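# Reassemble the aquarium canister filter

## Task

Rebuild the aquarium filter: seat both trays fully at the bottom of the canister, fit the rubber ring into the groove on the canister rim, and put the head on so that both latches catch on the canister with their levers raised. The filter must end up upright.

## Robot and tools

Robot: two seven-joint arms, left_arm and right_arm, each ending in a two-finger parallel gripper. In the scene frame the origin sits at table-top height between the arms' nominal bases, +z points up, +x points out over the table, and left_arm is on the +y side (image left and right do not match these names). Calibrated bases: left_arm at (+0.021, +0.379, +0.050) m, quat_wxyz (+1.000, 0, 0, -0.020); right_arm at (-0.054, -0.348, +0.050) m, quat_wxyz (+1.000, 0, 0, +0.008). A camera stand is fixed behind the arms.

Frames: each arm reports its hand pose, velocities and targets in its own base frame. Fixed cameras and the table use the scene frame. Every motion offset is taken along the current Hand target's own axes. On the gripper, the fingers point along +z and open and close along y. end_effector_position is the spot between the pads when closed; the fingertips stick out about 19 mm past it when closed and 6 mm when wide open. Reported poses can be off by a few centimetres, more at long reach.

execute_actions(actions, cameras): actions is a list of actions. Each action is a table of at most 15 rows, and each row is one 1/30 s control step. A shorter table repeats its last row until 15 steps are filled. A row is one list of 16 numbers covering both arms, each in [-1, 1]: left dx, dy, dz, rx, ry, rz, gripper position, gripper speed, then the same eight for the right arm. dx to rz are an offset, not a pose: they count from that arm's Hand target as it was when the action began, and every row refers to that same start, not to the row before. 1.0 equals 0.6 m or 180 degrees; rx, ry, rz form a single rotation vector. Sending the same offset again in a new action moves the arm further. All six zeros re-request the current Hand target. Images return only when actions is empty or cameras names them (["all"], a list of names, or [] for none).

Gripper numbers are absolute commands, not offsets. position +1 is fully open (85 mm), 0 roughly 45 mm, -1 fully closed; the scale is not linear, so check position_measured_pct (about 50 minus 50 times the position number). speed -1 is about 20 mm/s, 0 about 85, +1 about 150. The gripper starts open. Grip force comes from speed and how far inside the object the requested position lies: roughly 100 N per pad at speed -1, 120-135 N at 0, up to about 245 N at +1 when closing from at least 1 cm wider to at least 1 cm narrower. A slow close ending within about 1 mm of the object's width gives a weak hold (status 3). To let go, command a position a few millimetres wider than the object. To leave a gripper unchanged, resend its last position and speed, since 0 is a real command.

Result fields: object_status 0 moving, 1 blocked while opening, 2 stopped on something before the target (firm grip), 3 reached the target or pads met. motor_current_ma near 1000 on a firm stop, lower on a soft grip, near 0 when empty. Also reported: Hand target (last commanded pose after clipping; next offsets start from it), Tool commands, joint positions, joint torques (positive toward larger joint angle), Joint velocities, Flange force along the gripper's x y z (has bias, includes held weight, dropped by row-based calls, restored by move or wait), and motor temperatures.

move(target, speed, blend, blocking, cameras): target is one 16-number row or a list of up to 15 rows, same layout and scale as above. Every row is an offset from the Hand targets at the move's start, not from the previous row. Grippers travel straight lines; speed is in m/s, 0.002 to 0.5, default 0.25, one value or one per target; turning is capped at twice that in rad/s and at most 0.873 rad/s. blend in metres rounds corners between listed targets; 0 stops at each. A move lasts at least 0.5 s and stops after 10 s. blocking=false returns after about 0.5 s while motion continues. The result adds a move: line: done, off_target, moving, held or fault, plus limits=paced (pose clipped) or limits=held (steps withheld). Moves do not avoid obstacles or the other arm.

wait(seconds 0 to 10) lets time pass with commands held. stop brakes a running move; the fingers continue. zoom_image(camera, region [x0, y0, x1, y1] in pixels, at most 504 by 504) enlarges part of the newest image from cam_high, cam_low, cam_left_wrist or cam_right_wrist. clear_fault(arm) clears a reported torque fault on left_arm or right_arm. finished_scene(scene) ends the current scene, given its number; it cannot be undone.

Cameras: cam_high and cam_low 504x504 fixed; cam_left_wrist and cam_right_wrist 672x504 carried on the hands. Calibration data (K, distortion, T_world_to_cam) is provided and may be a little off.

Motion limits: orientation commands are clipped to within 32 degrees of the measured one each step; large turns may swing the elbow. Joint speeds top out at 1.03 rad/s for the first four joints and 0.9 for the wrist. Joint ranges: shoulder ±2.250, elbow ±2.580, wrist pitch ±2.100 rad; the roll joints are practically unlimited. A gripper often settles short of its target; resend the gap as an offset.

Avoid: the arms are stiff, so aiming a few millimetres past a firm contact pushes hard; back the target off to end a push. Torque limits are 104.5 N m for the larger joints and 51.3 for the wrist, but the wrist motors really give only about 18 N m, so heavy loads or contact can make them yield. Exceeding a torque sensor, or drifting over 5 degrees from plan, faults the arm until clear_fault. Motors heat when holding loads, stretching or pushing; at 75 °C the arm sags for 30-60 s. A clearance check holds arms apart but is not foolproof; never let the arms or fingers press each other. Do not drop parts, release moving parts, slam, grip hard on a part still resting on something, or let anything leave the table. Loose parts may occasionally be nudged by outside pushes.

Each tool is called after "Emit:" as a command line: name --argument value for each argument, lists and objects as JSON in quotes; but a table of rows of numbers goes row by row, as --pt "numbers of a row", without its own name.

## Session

Scene 1 done. Now scene 2.

Emit:
execute_actions --actions '[]'

Emit:
zoom_image --camera "cam_high" --region '[50, 80, 400, 430]'

Emit:
zoom_image --camera "cam_low" --region '[20, 180, 420, 480]'

Scene clock: 0.00 s.
left_arm: end_effector_position=(+0.1996, -0.2290, +0.1584) position_measured_pct=0.0 object_status=3 motor_current_ma=0 end_effector_quat_wxyz=(-0.248, +0.798, -0.225, +0.502) | right_arm: end_effector_position=(+0.2496, +0.0937, +0.2380) position_measured_pct=0.0 object_status=3 motor_current_ma=0 end_effector_quat_wxyz=(-0.519, -0.330, +0.779, +0.117)
Joint positions: left_arm=[1.56 0.795 0.295 2.378 -1.212 1.379 0.925] | right_arm=[-0.236 0.811 -0.133 1.46 -0.1 1.982 2.002]
Joint velocities: within noise
Joint torques (N m): no reading
Motor temperatures (°C): left_arm=[37 33 32 36 37 41 48] | right_arm=[37 38 35 34 50 49 38]
Flange force (N): no reading
Hand target: left_arm +0.1996, -0.2290, +0.1584; -0.248, +0.798, -0.225, +0.502 | right_arm +0.2496, +0.0937, +0.2380; -0.519, -0.330, +0.779, +0.117
Tool commands: left_gripper/position=+1.0 left_gripper/speed=+1.0 right_gripper/position=+1.0 right_gripper/speed=+1.0
camera_calibration:
cam_left_wrist: T_world_to_cam=[[-0.132132, -0.790184, -0.598456, -0.0644723], [-0.406649, 0.593817, -0.694275, 0.382229], [0.903979, 0.151626, -0.399789, 0.0670293], [0, 0, 0, 1]] pos_world=[0.0863211, -0.288083, 0.253586]
cam_right_wrist: T_world_to_cam=[[-0.399149, 0.755042, 0.520184, -0.0939145], [0.245596, 0.634649, -0.732736, 0.110036], [-0.883382, -0.164716, -0.438755, 0.483582], [0, 0, 0, 1]] pos_world=[0.362677, 0.0807289, 0.341654]

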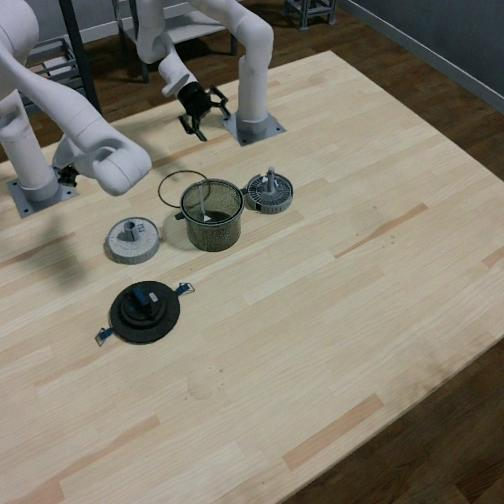

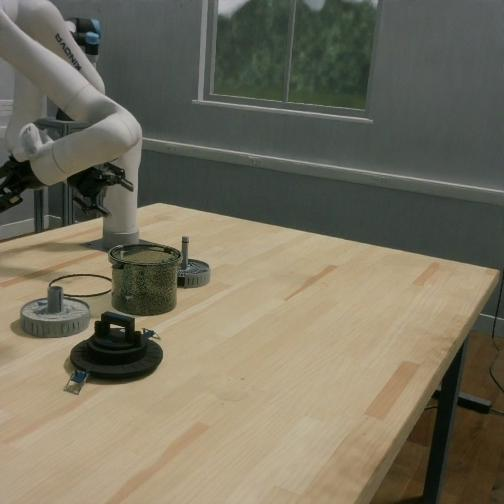

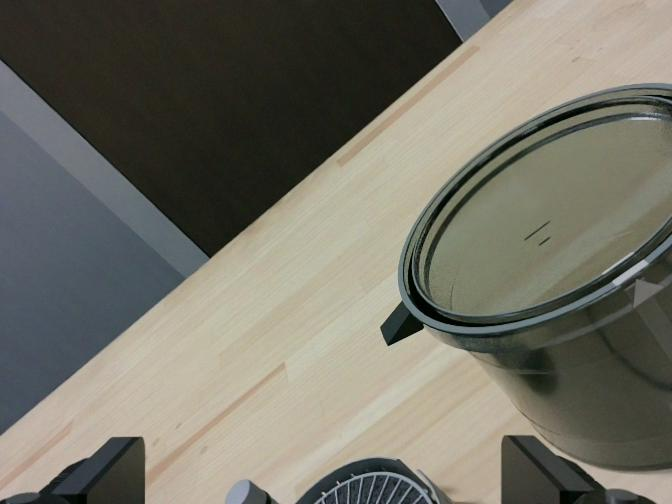

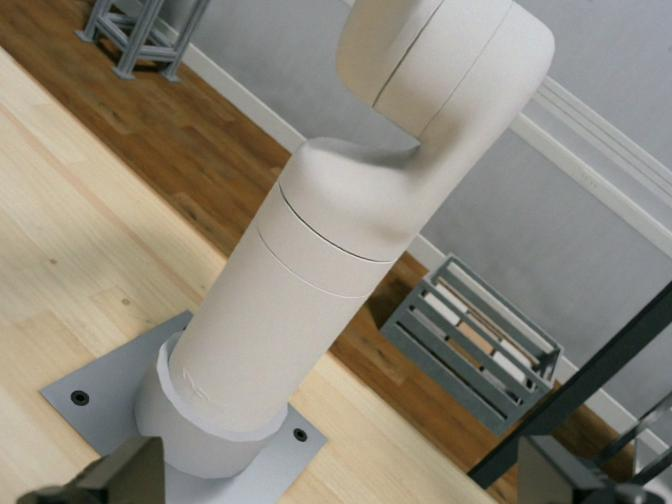

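Scaled by 1.440.

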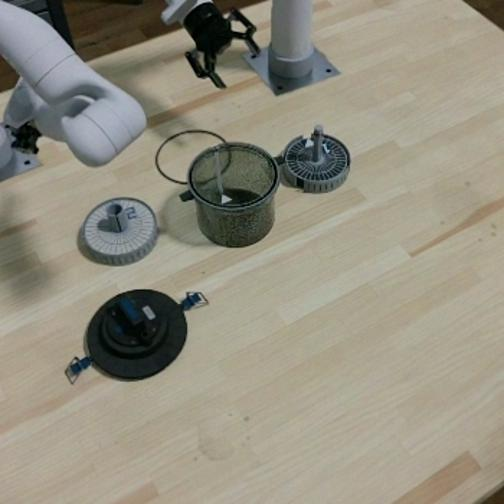

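Scaled by 1.260.

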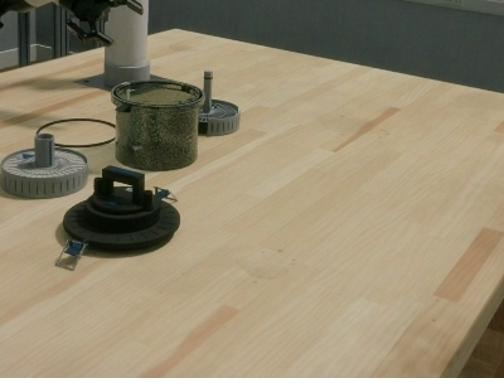

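Emit:
move --target '[0,0,0,-0.1694,-0.3429,-0.1537,1,0,0,0,0,0.4322,0.0972,-0.6489,0.2,0]' --speed 0.45 --cameras '[]'

Scene clock: 6.57 s.
left_arm: end_effector_position=(+0.1996, -0.2290, +0.1584) position_measured_pct=0.0 object_status=3 motor_current_ma=0 end_effector_quat_wxyz=(+0.000, +1.000, +0.000, +0.000) | right_arm: end_effector_position=(+0.2496, +0.0937, +0.2380) position_measured_pct=39.8 object_status=3 motor_current_ma=0 end_effector_quat_wxyz=(+0.000, +1.000, +0.000, +0.000)
Joint positions: left_arm=[0.371 0.221 0.476 2.186 -0.145 0.764 -0.629] | right_arm=[0.275 0.002 -0.717 2.089 0.001 1.051 4.27]
Joint torques (N m): left_arm=[0 -10.12 1.86 -7.02 0.21 0.06 -0.22] | right_arm=[-0.49 -5.76 -1.41 -9.1 -0.51 -0.14 0.67]
Flange force (N): left_arm=[-0.3 -0.1 4.2] | right_arm=[-2.3 2.0 2.4]
Hand target: left_arm +0.1996, -0.2290, +0.1584; +0.000, +1.000, +0.000, +0.000 | right_arm +0.2496, +0.0937, +0.2380; +0.000, +1.000, +0.000, +0.000
Off the commanded pose: left_arm 0.000 m, 0 deg | right_arm 0.000 m, 0 deg.
move: done
No camera images: "cameras" was empty.

Emit:
move --target '[0.1667,-0.1233,-0.17,0,0,0,0,0,0.109,-0.097,-0.037,0,0,0,0.2,0]' --speed 0.3 --cameras '["all"]'

Scene clock: 8.13 s.
left_arm: end_effector_position=(+0.2997, -0.1551, +0.2604) position_measured_pct=49.8 object_status=3 motor_current_ma=0 end_effector_quat_wxyz=(+0.000, +1.000, +0.000, +0.000) | right_arm: end_effector_position=(+0.3151, +0.1518, +0.2602) position_measured_pct=39.8 object_status=3 motor_current_ma=0 end_effector_quat_wxyz=(+0.000, +1.000, +0.000, +0.000)
Joint positions: left_arm=[0.082 0.121 0.362 1.889 -0.047 1.14 -1.109] | right_arm=[0.127 0.209 -0.769 1.827 0.156 1.168 4.02]
Joint torques (N m): left_arm=[-0.1 -10.61 1.49 -8.74 0.17 0.12 -0.09] | right_arm=[-0.4 -9.63 -2.61 -9.48 -0.41 -0.23 0.46]
Flange force (N): left_arm=[0.6 -0.5 2.3] | right_arm=[-2.9 2.0 2.5]
Hand target: left_arm +0.2997, -0.1551, +0.2604; +0.000, +1.000, +0.000, +0.000 | right_arm +0.3151, +0.1519, +0.2602; +0.000, +1.000, +0.000, +0.000
Off the commanded pose: left_arm 0.000 m, 0 deg | right_arm 0.000 m, 0 deg.
move: done
camera_calibration:
cam_left_wrist: T_world_to_cam=[[0.0150227, -0.999416, 0.0307055, -0.172139], [-0.999832, -0.0146934, 0.0109239, 0.349644], [-0.0104663, -0.0308645, -0.999469, 0.407972], [0, 0, 0, 1]] pos_world=[0.356441, -0.154309, 0.409221]
cam_right_wrist: T_world_to_cam=[[-0.00365177, -0.999957, -0.00846551, 0.156261], [-0.999991, 0.00363167, 0.00238952, 0.370278], [-0.00235867, 0.00847415, -0.999961, 0.402883], [0, 0, 0, 1]] pos_world=[0.371796, 0.151495, 0.403305]

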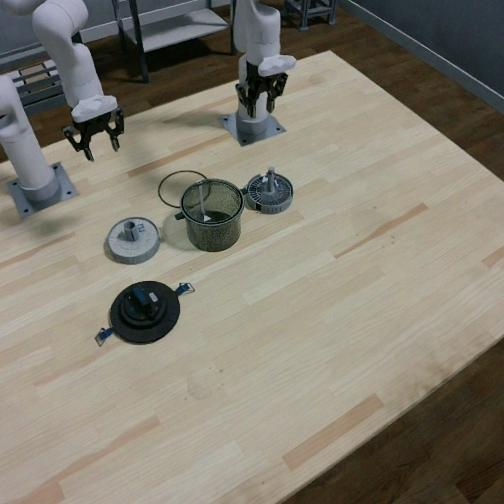

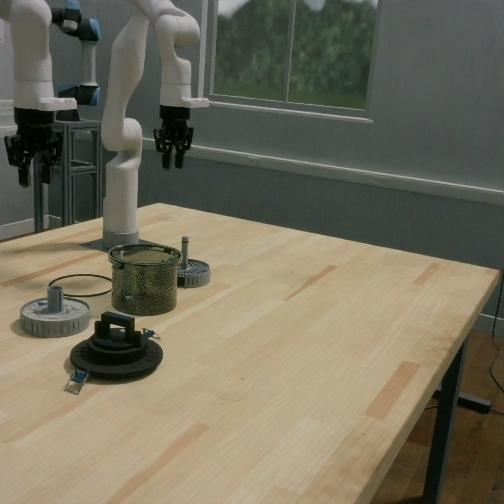

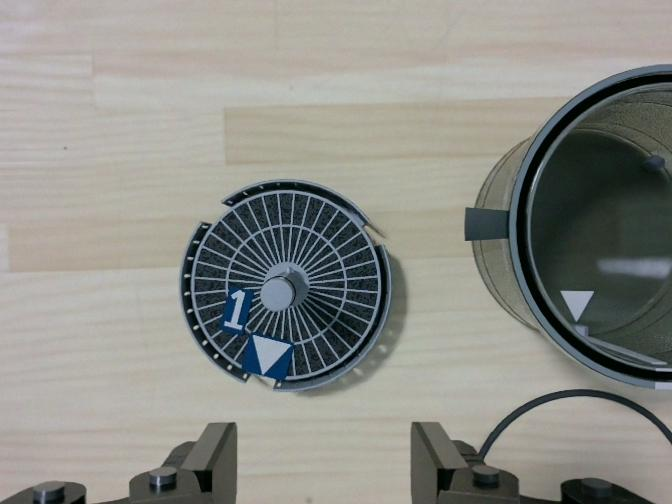

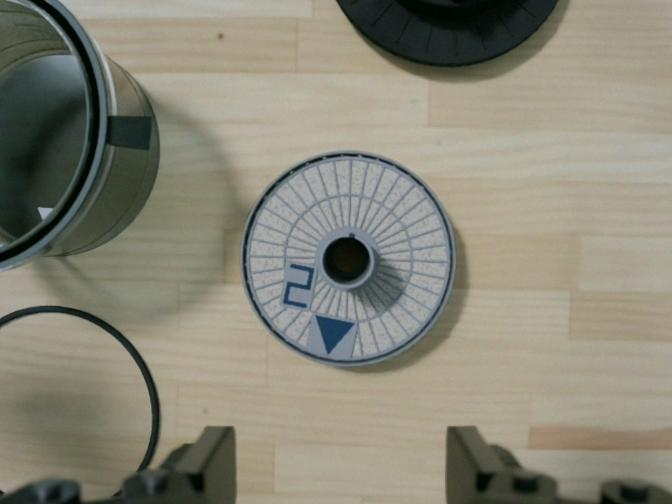

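Emit:
move --target '[0,0.05,-0.05,0,0,0,0,0,0.033,-0.33,-0.08,0,0,0,0.2,0]' --speed 0.3 --cameras '["cam_right_wrist","cam_left_wrist"]'

Emit:
zoom_image --camera "cam_right_wrist" --region '[150, 50, 550, 450]'

Scene clock: 10.60 s.
left_arm: end_effector_position=(+0.2997, -0.1851, +0.2904) position_measured_pct=49.8 object_status=3 motor_current_ma=0 end_effector_quat_wxyz=(+0.000, +1.000, +0.000, +0.000) | right_arm: end_effector_position=(+0.3350, +0.3498, +0.3084) position_measured_pct=39.8 object_status=3 motor_current_ma=0 end_effector_quat_wxyz=(+0.000, +1.000, +0.000, +0.000)
Joint positions: left_arm=[0.136 0.129 0.397 1.779 -0.052 1.244 -1.025] | right_arm=[-0.396 0.515 -0.79 1.283 0.358 1.485 3.563]
Joint torques (N m): left_arm=[0.03 -10.99 1.45 -9.41 0.23 0 -0.2] | right_arm=[-0.28 -16.34 -4.27 -9.66 -0.42 -0.16 0.4]
Flange force (N): left_arm=[-0.1 -0.6 2.6] | right_arm=[-3.3 3.3 3.2]
Hand target: left_arm +0.2997, -0.1851, +0.2904; +0.000, +1.000, +0.000, +0.000 | right_arm +0.3350, +0.3498, +0.3084; +0.000, +1.000, +0.000, +0.000
Off the commanded pose: left_arm 0.000 m, 0 deg | right_arm 0.000 m, 0 deg.
move: done
camera_calibration:
cam_left_wrist: T_world_to_cam=[[0.0150234, -0.999416, 0.030704, -0.203043], [-0.999831, -0.014691, 0.0110238, 0.348832], [-0.0105663, -0.0308644, -0.999468, 0.437065], [0, 0, 0, 1]] pos_world=[0.356441, -0.184309, 0.439221]
cam_right_wrist: T_world_to_cam=[[-0.00365052, -0.999958, -0.00846552, 0.354633], [-0.999991, 0.00363041, 0.0023895, 0.389345], [-0.00235867, 0.00847417, -0.999961, 0.449451], [0, 0, 0, 1]] pos_world=[0.391696, 0.349395, 0.451505]
Images, in order (width x height): cam_left_wrist 672x504, cam_right_wrist 672x504.

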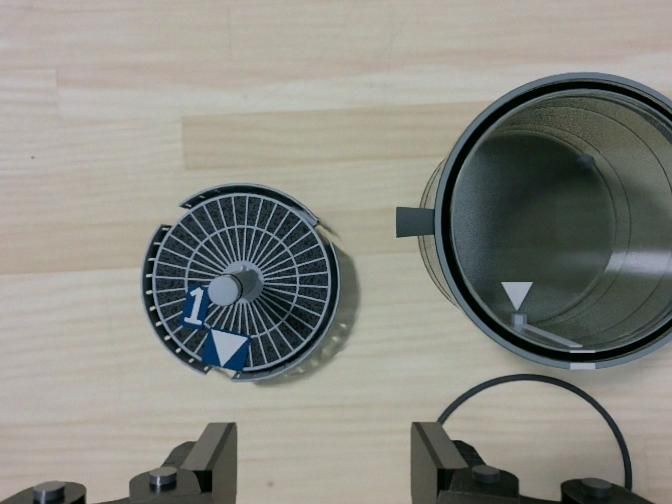

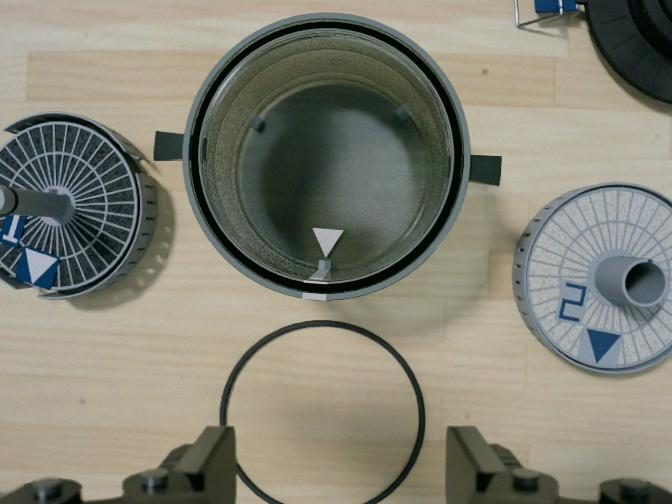

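Scaled by 1.260.

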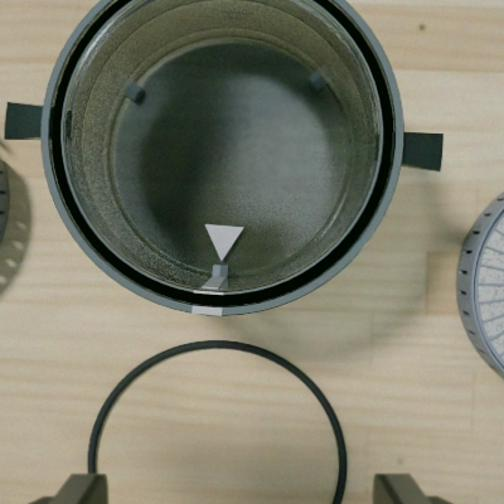

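Emit:
move --pt "0.0488 -0.0885 0.1 0 0 0 0 0 0.025 0.35 0.014 0 0 0 0.2 0" --pt "0.0488 -0.0885 0.233 0 0 0 0 0 0.083 0.3667 0.164 0.3849 -0.3849 0.3849 1 0" --speed 0.35 --blend '[0.03,0]' --cameras '["all"]'

Emit:
zoom_image --camera "cam_low" --region '[90, 160, 250, 320]'

Scene clock: 17.67 s.
left_arm: end_effector_position=(+0.3290, -0.1320, +0.1506) position_measured_pct=49.8 object_status=3 motor_current_ma=0 end_effector_quat_wxyz=(+0.000, +1.000, +0.000, +0.000) | right_arm: end_effector_position=(+0.3846, +0.1298, +0.2098) position_measured_pct=0.0 object_status=0 motor_current_ma=0 end_effector_quat_wxyz=(+0.500, -0.500, +0.500, +0.500)
Joint positions: left_arm=[0.071 0.329 0.306 2.047 -0.138 0.785 -1.112] | right_arm=[0.832 1.111 -0.666 1.9 -0.905 1.198 4.196]
Joint torques (N m): left_arm=[-0.03 -13.03 1.97 -7.03 0.24 0.07 -0.21] | right_arm=[-0.41 -15.8 -7.56 -2.16 -1.72 2.44 0.4]
Flange force (N): left_arm=[-0.6 0.2 3.3] | right_arm=[-1.9 5.1 -1.1]
Hand target: left_arm +0.3290, -0.1320, +0.1506; +0.000, +1.000, +0.000, +0.000 | right_arm +0.3846, +0.1298, +0.2098; +0.500, -0.500, +0.500, +0.500
Off the commanded pose: left_arm 0.000 m, 0 deg | right_arm 0.000 m, 0 deg.
move: done
camera_calibration:
cam_left_wrist: T_world_to_cam=[[0.015025, -0.999413, 0.0308039, -0.146251], [-0.999831, -0.0146915, 0.0110253, 0.380446], [-0.0105662, -0.0309644, -0.999465, 0.299271], [0, 0, 0, 1]] pos_world=[0.385741, -0.131309, 0.299421]
cam_right_wrist: T_world_to_cam=[[-0.999961, 0.0079623, 0.00374773, 0.383811], [0.00372483, -0.00288889, 0.999989, -0.154474], [0.00797304, 0.999964, 0.00285912, 0.00970262], [0, 0, 0, 1]] pos_world=[0.384294, -0.0132046, 0.153006]

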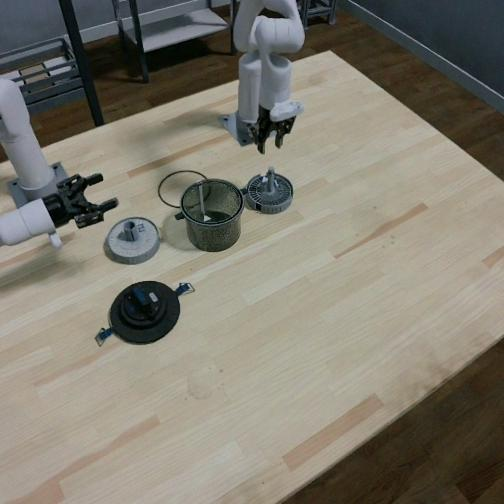

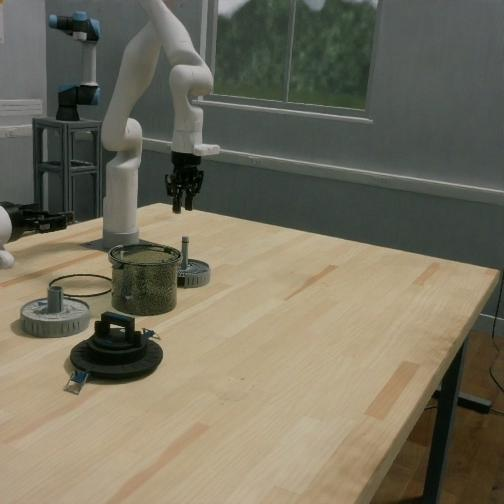

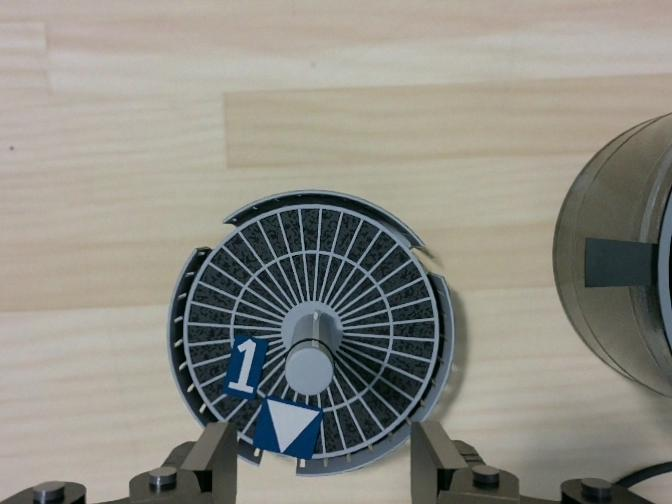

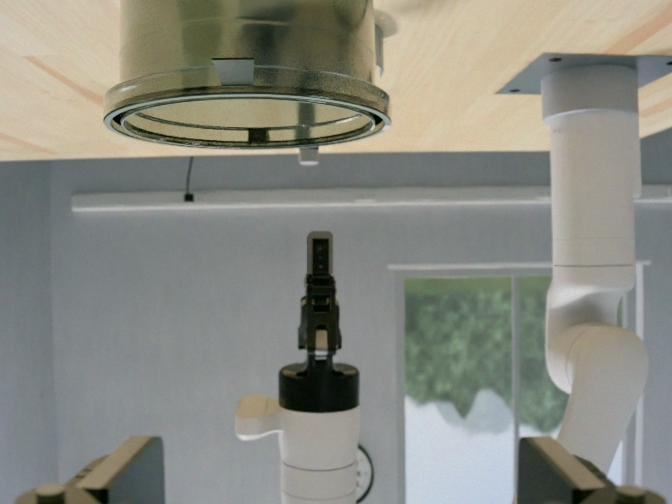

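Scaled by 3.150.

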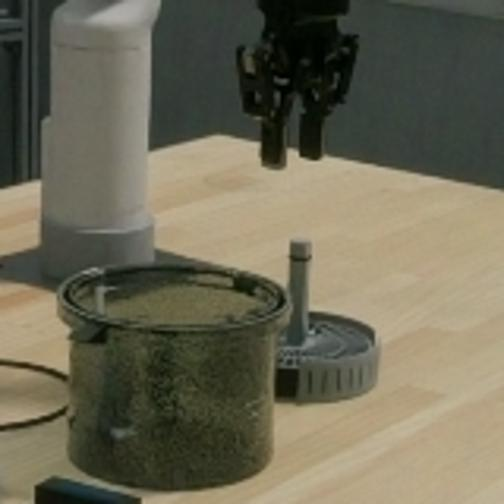

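Emit:
move --target '[0.0178,-0.0055,0.07,0,0,0,0,0,0,0,0,0,0,0,1,0]' --speed 0.1 --cameras '["cam_left_wrist","cam_low","cam_high"]'

Emit:
zoom_image --camera "cam_low" --region '[150, 180, 230, 300]'

Emit:
zoom_image --camera "cam_high" --region '[220, 110, 320, 230]'

Scene clock: 19.27 s.
left_arm: end_effector_position=(+0.3396, -0.1287, +0.1086) position_measured_pct=49.8 object_status=3 motor_current_ma=0 end_effector_quat_wxyz=(+0.000, +1.000, +0.000, +0.000) | right_arm: end_effector_position=(+0.3846, +0.1298, +0.2098) position_measured_pct=0.0 object_status=3 motor_current_ma=0 end_effector_quat_wxyz=(+0.500, -0.500, +0.500, +0.500)
Joint positions: left_arm=[0.086 0.431 0.274 2.076 -0.186 0.658 -1.087] | right_arm=[0.832 1.111 -0.666 1.9 -0.905 1.198 4.196]
Joint torques (N m): left_arm=[-0.02 -14.83 2.22 -6.1 0.1 0.15 -0.08] | right_arm=[-0.4 -15.78 -7.58 -2.12 -1.74 2.42 0.4]
Flange force (N): left_arm=[0.0 0.2 5.0] | right_arm=[-1.9 4.9 -1.3]
Hand target: left_arm +0.3396, -0.1287, +0.1086; +0.000, +1.000, +0.000, +0.000 | right_arm +0.3846, +0.1298, +0.2098; +0.500, -0.500, +0.500, +0.500
Off the commanded pose: left_arm 0.000 m, 0 deg | right_arm 0.000 m, 0 deg.
move: done
camera_calibration:
cam_left_wrist: T_world_to_cam=[[0.0150273, -0.999412, 0.0308039, -0.141823], [-0.999831, -0.0146938, 0.0110253, 0.391554], [-0.0105662, -0.0309643, -0.999465, 0.257607], [0, 0, 0, 1]] pos_world=[0.396341, -0.128009, 0.257521]
Images, in order (width x height): cam_high 504x504, cam_low 504x504, cam_left_wrist 672x504.

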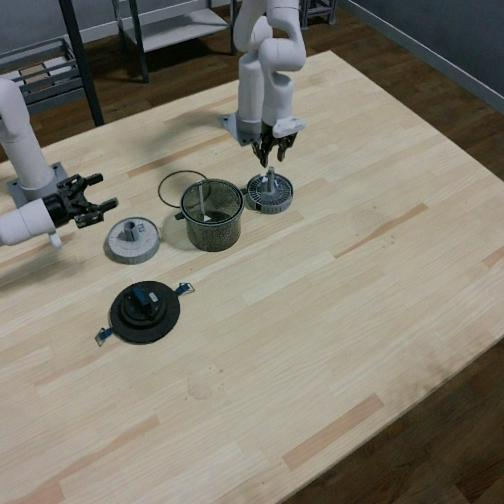

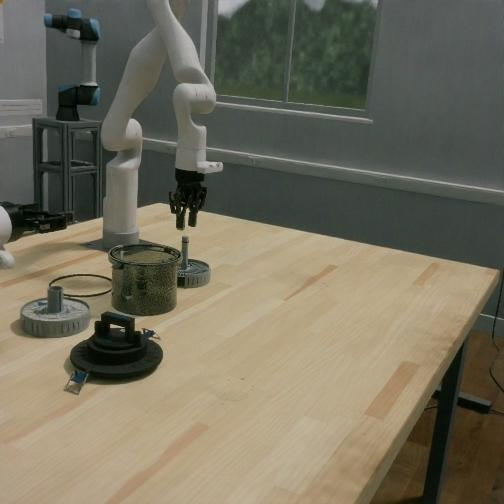

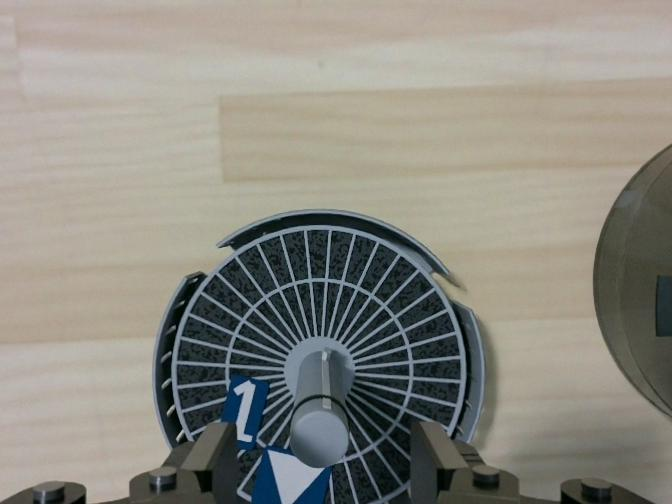

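Scaled by 4.200.

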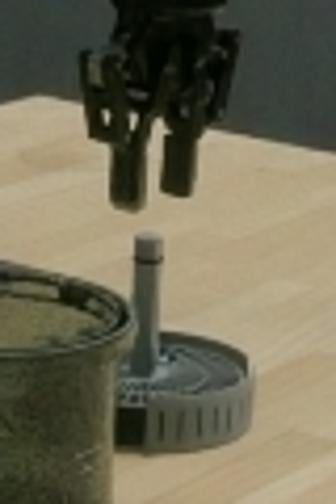

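Scaled by 4.200.

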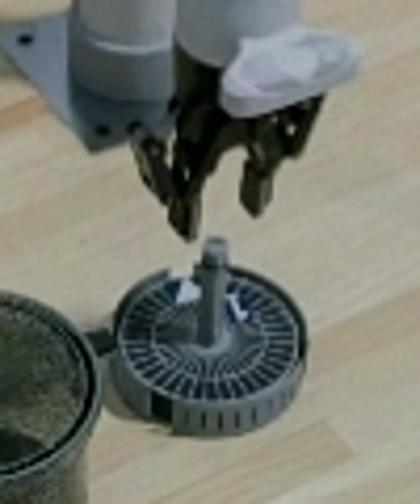

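Emit:
move --pt "-0.005 0 0.03 0 0 0 0 0 0 0 0 0 0 0 1 0" --pt "-0.005 0 0.091 0 0 0 0 0 0 0 0 0 0 0 1 0" --pt "-0.005 0 0.091 0 0 0 -0.85 -1 0 0 0 0 0 0 1 0" --speed 0.08 --blend '[0.01,0,0]' --cameras '["cam_left_wrist","cam_low","cam_high"]'

Emit:
zoom_image --camera "cam_low" --region '[150, 180, 230, 300]'

Emit:
zoom_image --camera "cam_high" --region '[220, 110, 320, 230]'

Emit:
wait --seconds 0.5

Scene clock: 23.27 s.
left_arm: end_effector_position=(+0.3366, -0.1287, +0.0540) position_measured_pct=80.5 object_status=0 motor_current_ma=1000 end_effector_quat_wxyz=(+0.000, +1.000, +0.000, +0.000) | right_arm: end_effector_position=(+0.3846, +0.1298, +0.2098) position_measured_pct=0.0 object_status=3 motor_current_ma=0 end_effector_quat_wxyz=(+0.500, -0.500, +0.500, +0.500)
Joint positions: left_arm=[0.137 0.552 0.216 2.134 -0.247 0.478 -1.029] | right_arm=[0.832 1.111 -0.666 1.9 -0.905 1.198 4.196]
Joint torques (N m): left_arm=[-0.21 -12.33 1.6 -4.68 0.11 -0.52 -0.24] | right_arm=[-0.4 -15.8 -7.57 -2.11 -1.73 2.44 0.4]
Flange force (N): left_arm=[-4.2 -0.1 -5.5] | right_arm=[-1.9 4.9 -1.2]
Hand target: left_arm +0.3367, -0.1287, +0.0540; +0.000, +1.000, +0.000, +0.000 | right_arm +0.3846, +0.1298, +0.2098; +0.500, -0.500, +0.500, +0.500
Off the commanded pose: left_arm 0.000 m, 0 deg | right_arm 0.000 m, 0 deg.
move: done; blend cut to 0.0091 m at target 1
camera_calibration:
cam_left_wrist: T_world_to_cam=[[0.0150234, -0.999416, 0.030704, -0.140073], [-0.999831, -0.014691, 0.0110238, 0.389258], [-0.0105663, -0.0308644, -0.999468, 0.202919], [0, 0, 0, 1]] pos_world=[0.393441, -0.128009, 0.202821]
Images, in order (width x height): cam_high 504x504, cam_low 504x504, cam_left_wrist 672x504.

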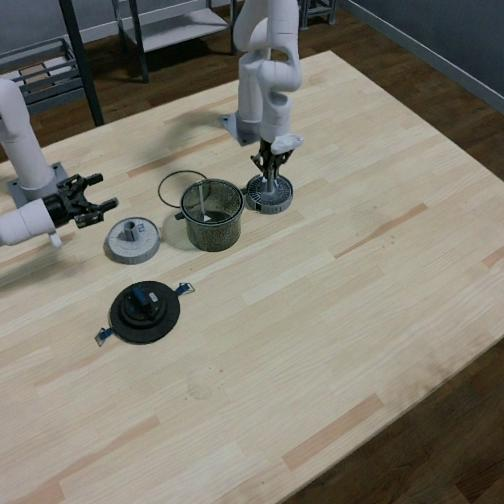

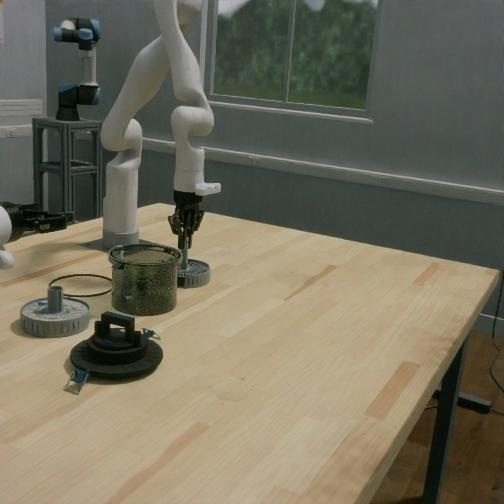

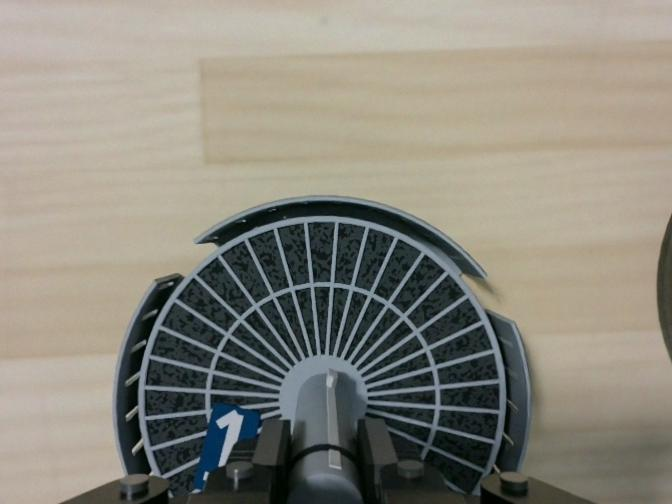

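Scaled by 4.200.

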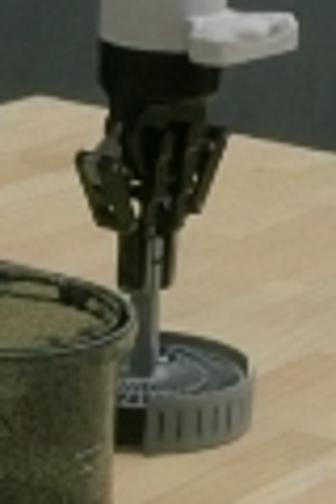

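Scaled by 4.200.

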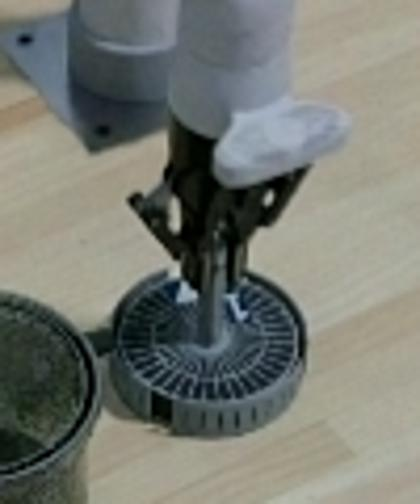

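Scene clock: 23.77 s.
left_arm: end_effector_position=(+0.3366, -0.1287, +0.0540) position_measured_pct=80.5 object_status=2 motor_current_ma=1000 end_effector_quat_wxyz=(+0.000, +1.000, +0.000, +0.000) | right_arm: end_effector_position=(+0.3846, +0.1298, +0.2098) position_measured_pct=0.0 object_status=3 motor_current_ma=0 end_effector_quat_wxyz=(+0.500, -0.500, +0.500, +0.500)
Joint positions: left_arm=[0.137 0.552 0.216 2.134 -0.247 0.478 -1.029] | right_arm=[0.832 1.111 -0.666 1.9 -0.905 1.198 4.196]
Joint torques (N m): left_arm=[-0.22 -12.26 1.59 -4.64 0.1 -0.5 -0.23] | right_arm=[-0.37 -15.78 -7.6 -2.13 -1.73 2.45 0.42]
Flange force (N): left_arm=[-4.2 -0.1 -5.6] | right_arm=[-1.9 4.9 -1.2]
Hand target: left_arm +0.3367, -0.1287, +0.0540; +0.000, +1.000, +0.000, +0.000 | right_arm +0.3846, +0.1298, +0.2098; +0.500, -0.500, +0.500, +0.500
Tool commands: left_gripper/position=-0.85 left_gripper/speed=-1.0 right_gripper/position=+1.0 right_gripper/speed=+0.0
Off the commanded pose: left_arm 0.000 m, 0 deg | right_arm 0.000 m, 0 deg.
wait: 0.50 s; at rest by 0.17 s

Emit:
move --pt "0 0 -0.235 0 0 0 -0.85 -1 0 0 0 0 0 0 1 0" --pt "0.0588 0.3472 -0.235 0 0 -0.0694 -0.85 -1 0 0 0 0 0 0 1 0" --speed '[0.1,0.15]' --blend '[0.02,0]' --cameras '["all"]'

Emit:
zoom_image --camera "cam_low" --region '[80, 150, 220, 330]'

Emit:
zoom_image --camera "cam_high" --region '[150, 110, 290, 270]'

Scene clock: 29.03 s.
left_arm: end_effector_position=(+0.3719, -0.3370, +0.1950) position_measured_pct=80.5 object_status=2 motor_current_ma=1000 end_effector_quat_wxyz=(+0.000, +0.994, +0.109, +0.000) | right_arm: end_effector_position=(+0.3846, +0.1298, +0.2098) position_measured_pct=0.0 object_status=3 motor_current_ma=0 end_effector_quat_wxyz=(+0.500, -0.500, +0.500, +0.500)
Joint positions: left_arm=[0.487 0.564 0.324 1.487 -0.19 1.122 -0.507] | right_arm=[0.832 1.111 -0.666 1.9 -0.905 1.198 4.196]
Joint torques (N m): left_arm=[0.2 -19.71 2.86 -8.7 0.26 -0.03 -0.19] | right_arm=[-0.43 -15.81 -7.57 -2.14 -1.71 2.42 0.41]
Flange force (N): left_arm=[0.3 0.3 2.6] | right_arm=[-1.9 5.0 -1.2]
Hand target: left_arm +0.3719, -0.3370, +0.1950; +0.000, +0.994, +0.109, +0.000 | right_arm +0.3846, +0.1298, +0.2098; +0.500, -0.500, +0.500, +0.500
Off the commanded pose: left_arm 0.000 m, 0 deg | right_arm 0.000 m, 0 deg.
move: done
camera_calibration:
cam_left_wrist: T_world_to_cam=[[0.23084, -0.972506, 0.0307407, -0.424238], [-0.972985, -0.230606, 0.0109786, 0.337047], [-0.0035878, -0.0324446, -0.999467, 0.334758], [0, 0, 0, 1]] pos_world=[0.427074, -0.323987, 0.343921]
cam_right_wrist: T_world_to_cam=[[-0.999961, 0.0079623, 0.00374773, 0.383811], [0.00372483, -0.00288889, 0.999989, -0.154474], [0.00797304, 0.999964, 0.00285912, 0.00970262], [0, 0, 0, 1]] pos_world=[0.384294, -0.0132046, 0.153006]

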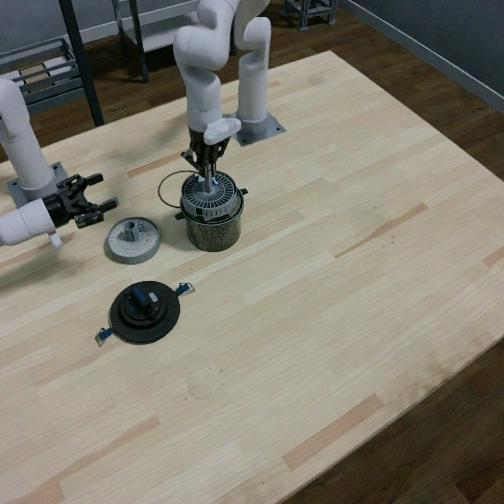

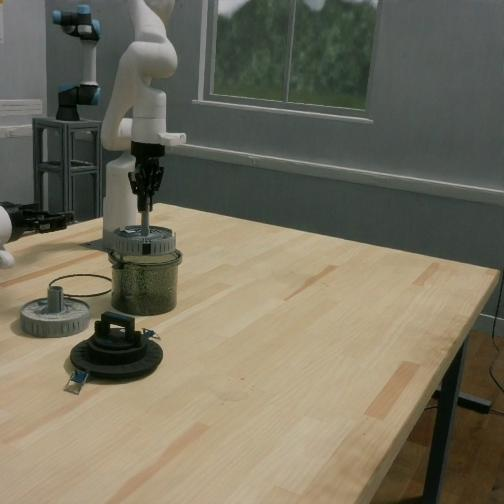

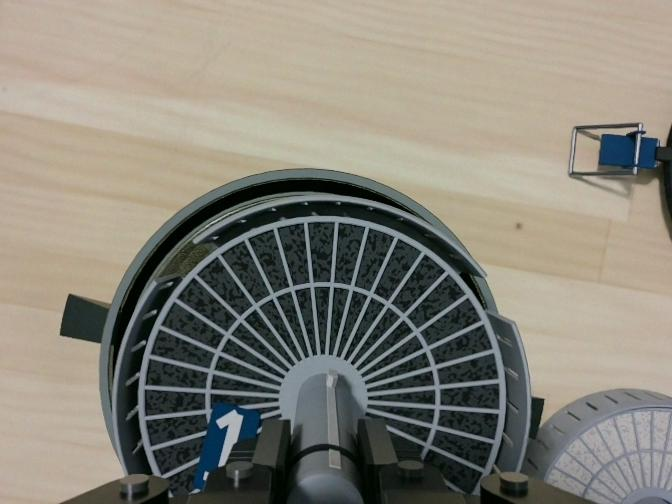

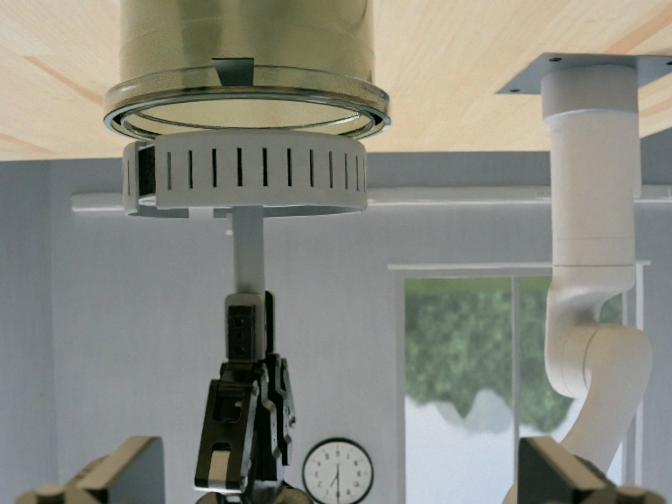

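Scaled by 2.800.

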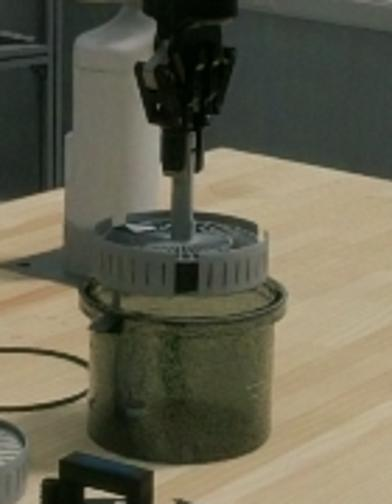

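Scaled by 3.150.

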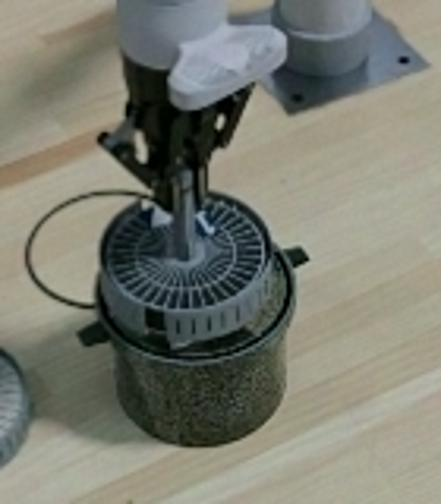

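Emit:
move --pt "0.0005 -0.0136 0 0 0 0 -0.85 -1 0 0 0 0 0 0 1 0" --pt "0.0005 -0.0136 0.012 0 0 0 -0.85 -1 0 0 0 0 0 0 1 0" --speed 0.03 --cameras '["all"]'

Emit:
zoom_image --camera "cam_low" --region '[80, 200, 210, 330]'

Emit:
zoom_image --camera "cam_high" --region '[150, 150, 270, 270]'

Emit:
zoom_image --camera "cam_right_wrist" --region '[80, 0, 420, 240]'

Scene clock: 31.80 s.
left_arm: end_effector_position=(+0.3704, -0.3290, +0.1878) position_measured_pct=80.5 object_status=2 motor_current_ma=1000 end_effector_quat_wxyz=(+0.000, +0.994, +0.109, +0.000) | right_arm: end_effector_position=(+0.3846, +0.1298, +0.2098) position_measured_pct=0.0 object_status=3 motor_current_ma=0 end_effector_quat_wxyz=(+0.500, -0.500, +0.500, +0.500)
Joint positions: left_arm=[0.474 0.558 0.322 1.523 -0.19 1.092 -0.515] | right_arm=[0.832 1.111 -0.666 1.9 -0.905 1.198 4.196]
Joint torques (N m): left_arm=[-0.03 -19.63 2.83 -8.77 0.24 0.38 -0.2] | right_arm=[-0.4 -15.82 -7.58 -2.13 -1.74 2.43 0.42]
Flange force (N): left_arm=[-0.7 -0.3 4.3] | right_arm=[-1.9 4.9 -1.2]
Hand target: left_arm +0.3704, -0.3290, +0.1878; +0.000, +0.994, +0.109, +0.000 | right_arm +0.3846, +0.1298, +0.2098; +0.500, -0.500, +0.500, +0.500
Off the commanded pose: left_arm 0.000 m, 0 deg | right_arm 0.000 m, 0 deg.
move: done
camera_calibration:
cam_left_wrist: T_world_to_cam=[[0.230934, -0.972484, 0.0307392, -0.415946], [-0.972963, -0.230701, 0.0109809, 0.337568], [-0.0035872, -0.0324439, -0.999467, 0.327817], [0, 0, 0, 1]] pos_world=[0.425674, -0.315987, 0.336721]
cam_right_wrist: T_world_to_cam=[[-0.999961, 0.0079623, 0.00374773, 0.383811], [0.00372483, -0.00288889, 0.999989, -0.154474], [0.00797304, 0.999964, 0.00285912, 0.00970262], [0, 0, 0, 1]] pos_world=[0.384294, -0.0132046, 0.153006]

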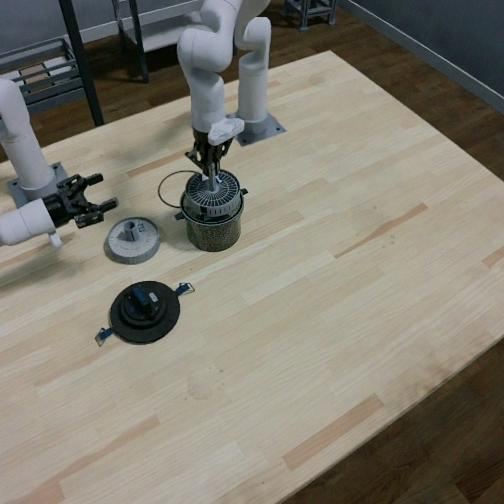

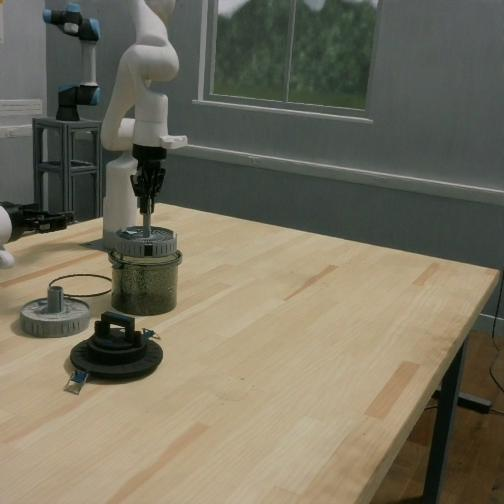

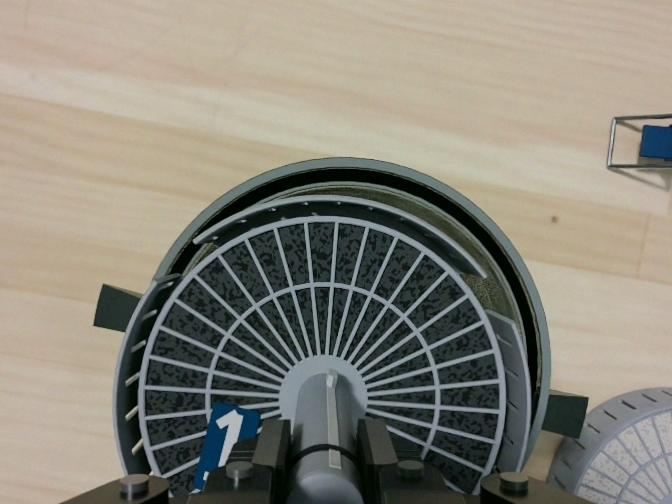

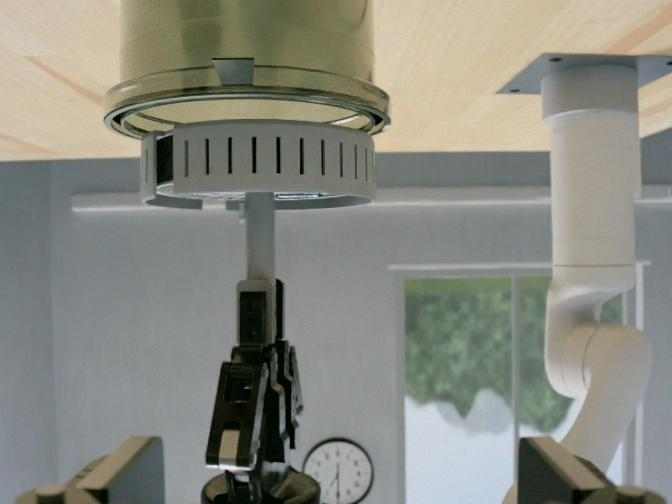

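Scaled by 3.877.

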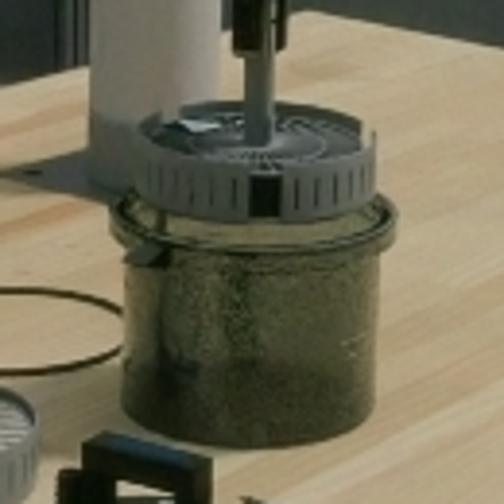

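Scaled by 4.200.

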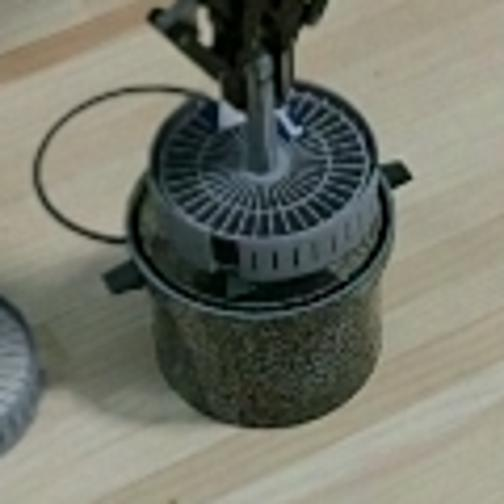

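Scaled by 1.482.

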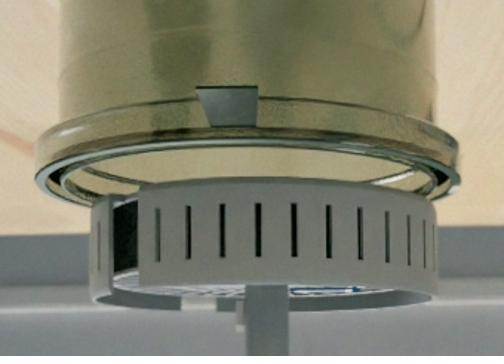

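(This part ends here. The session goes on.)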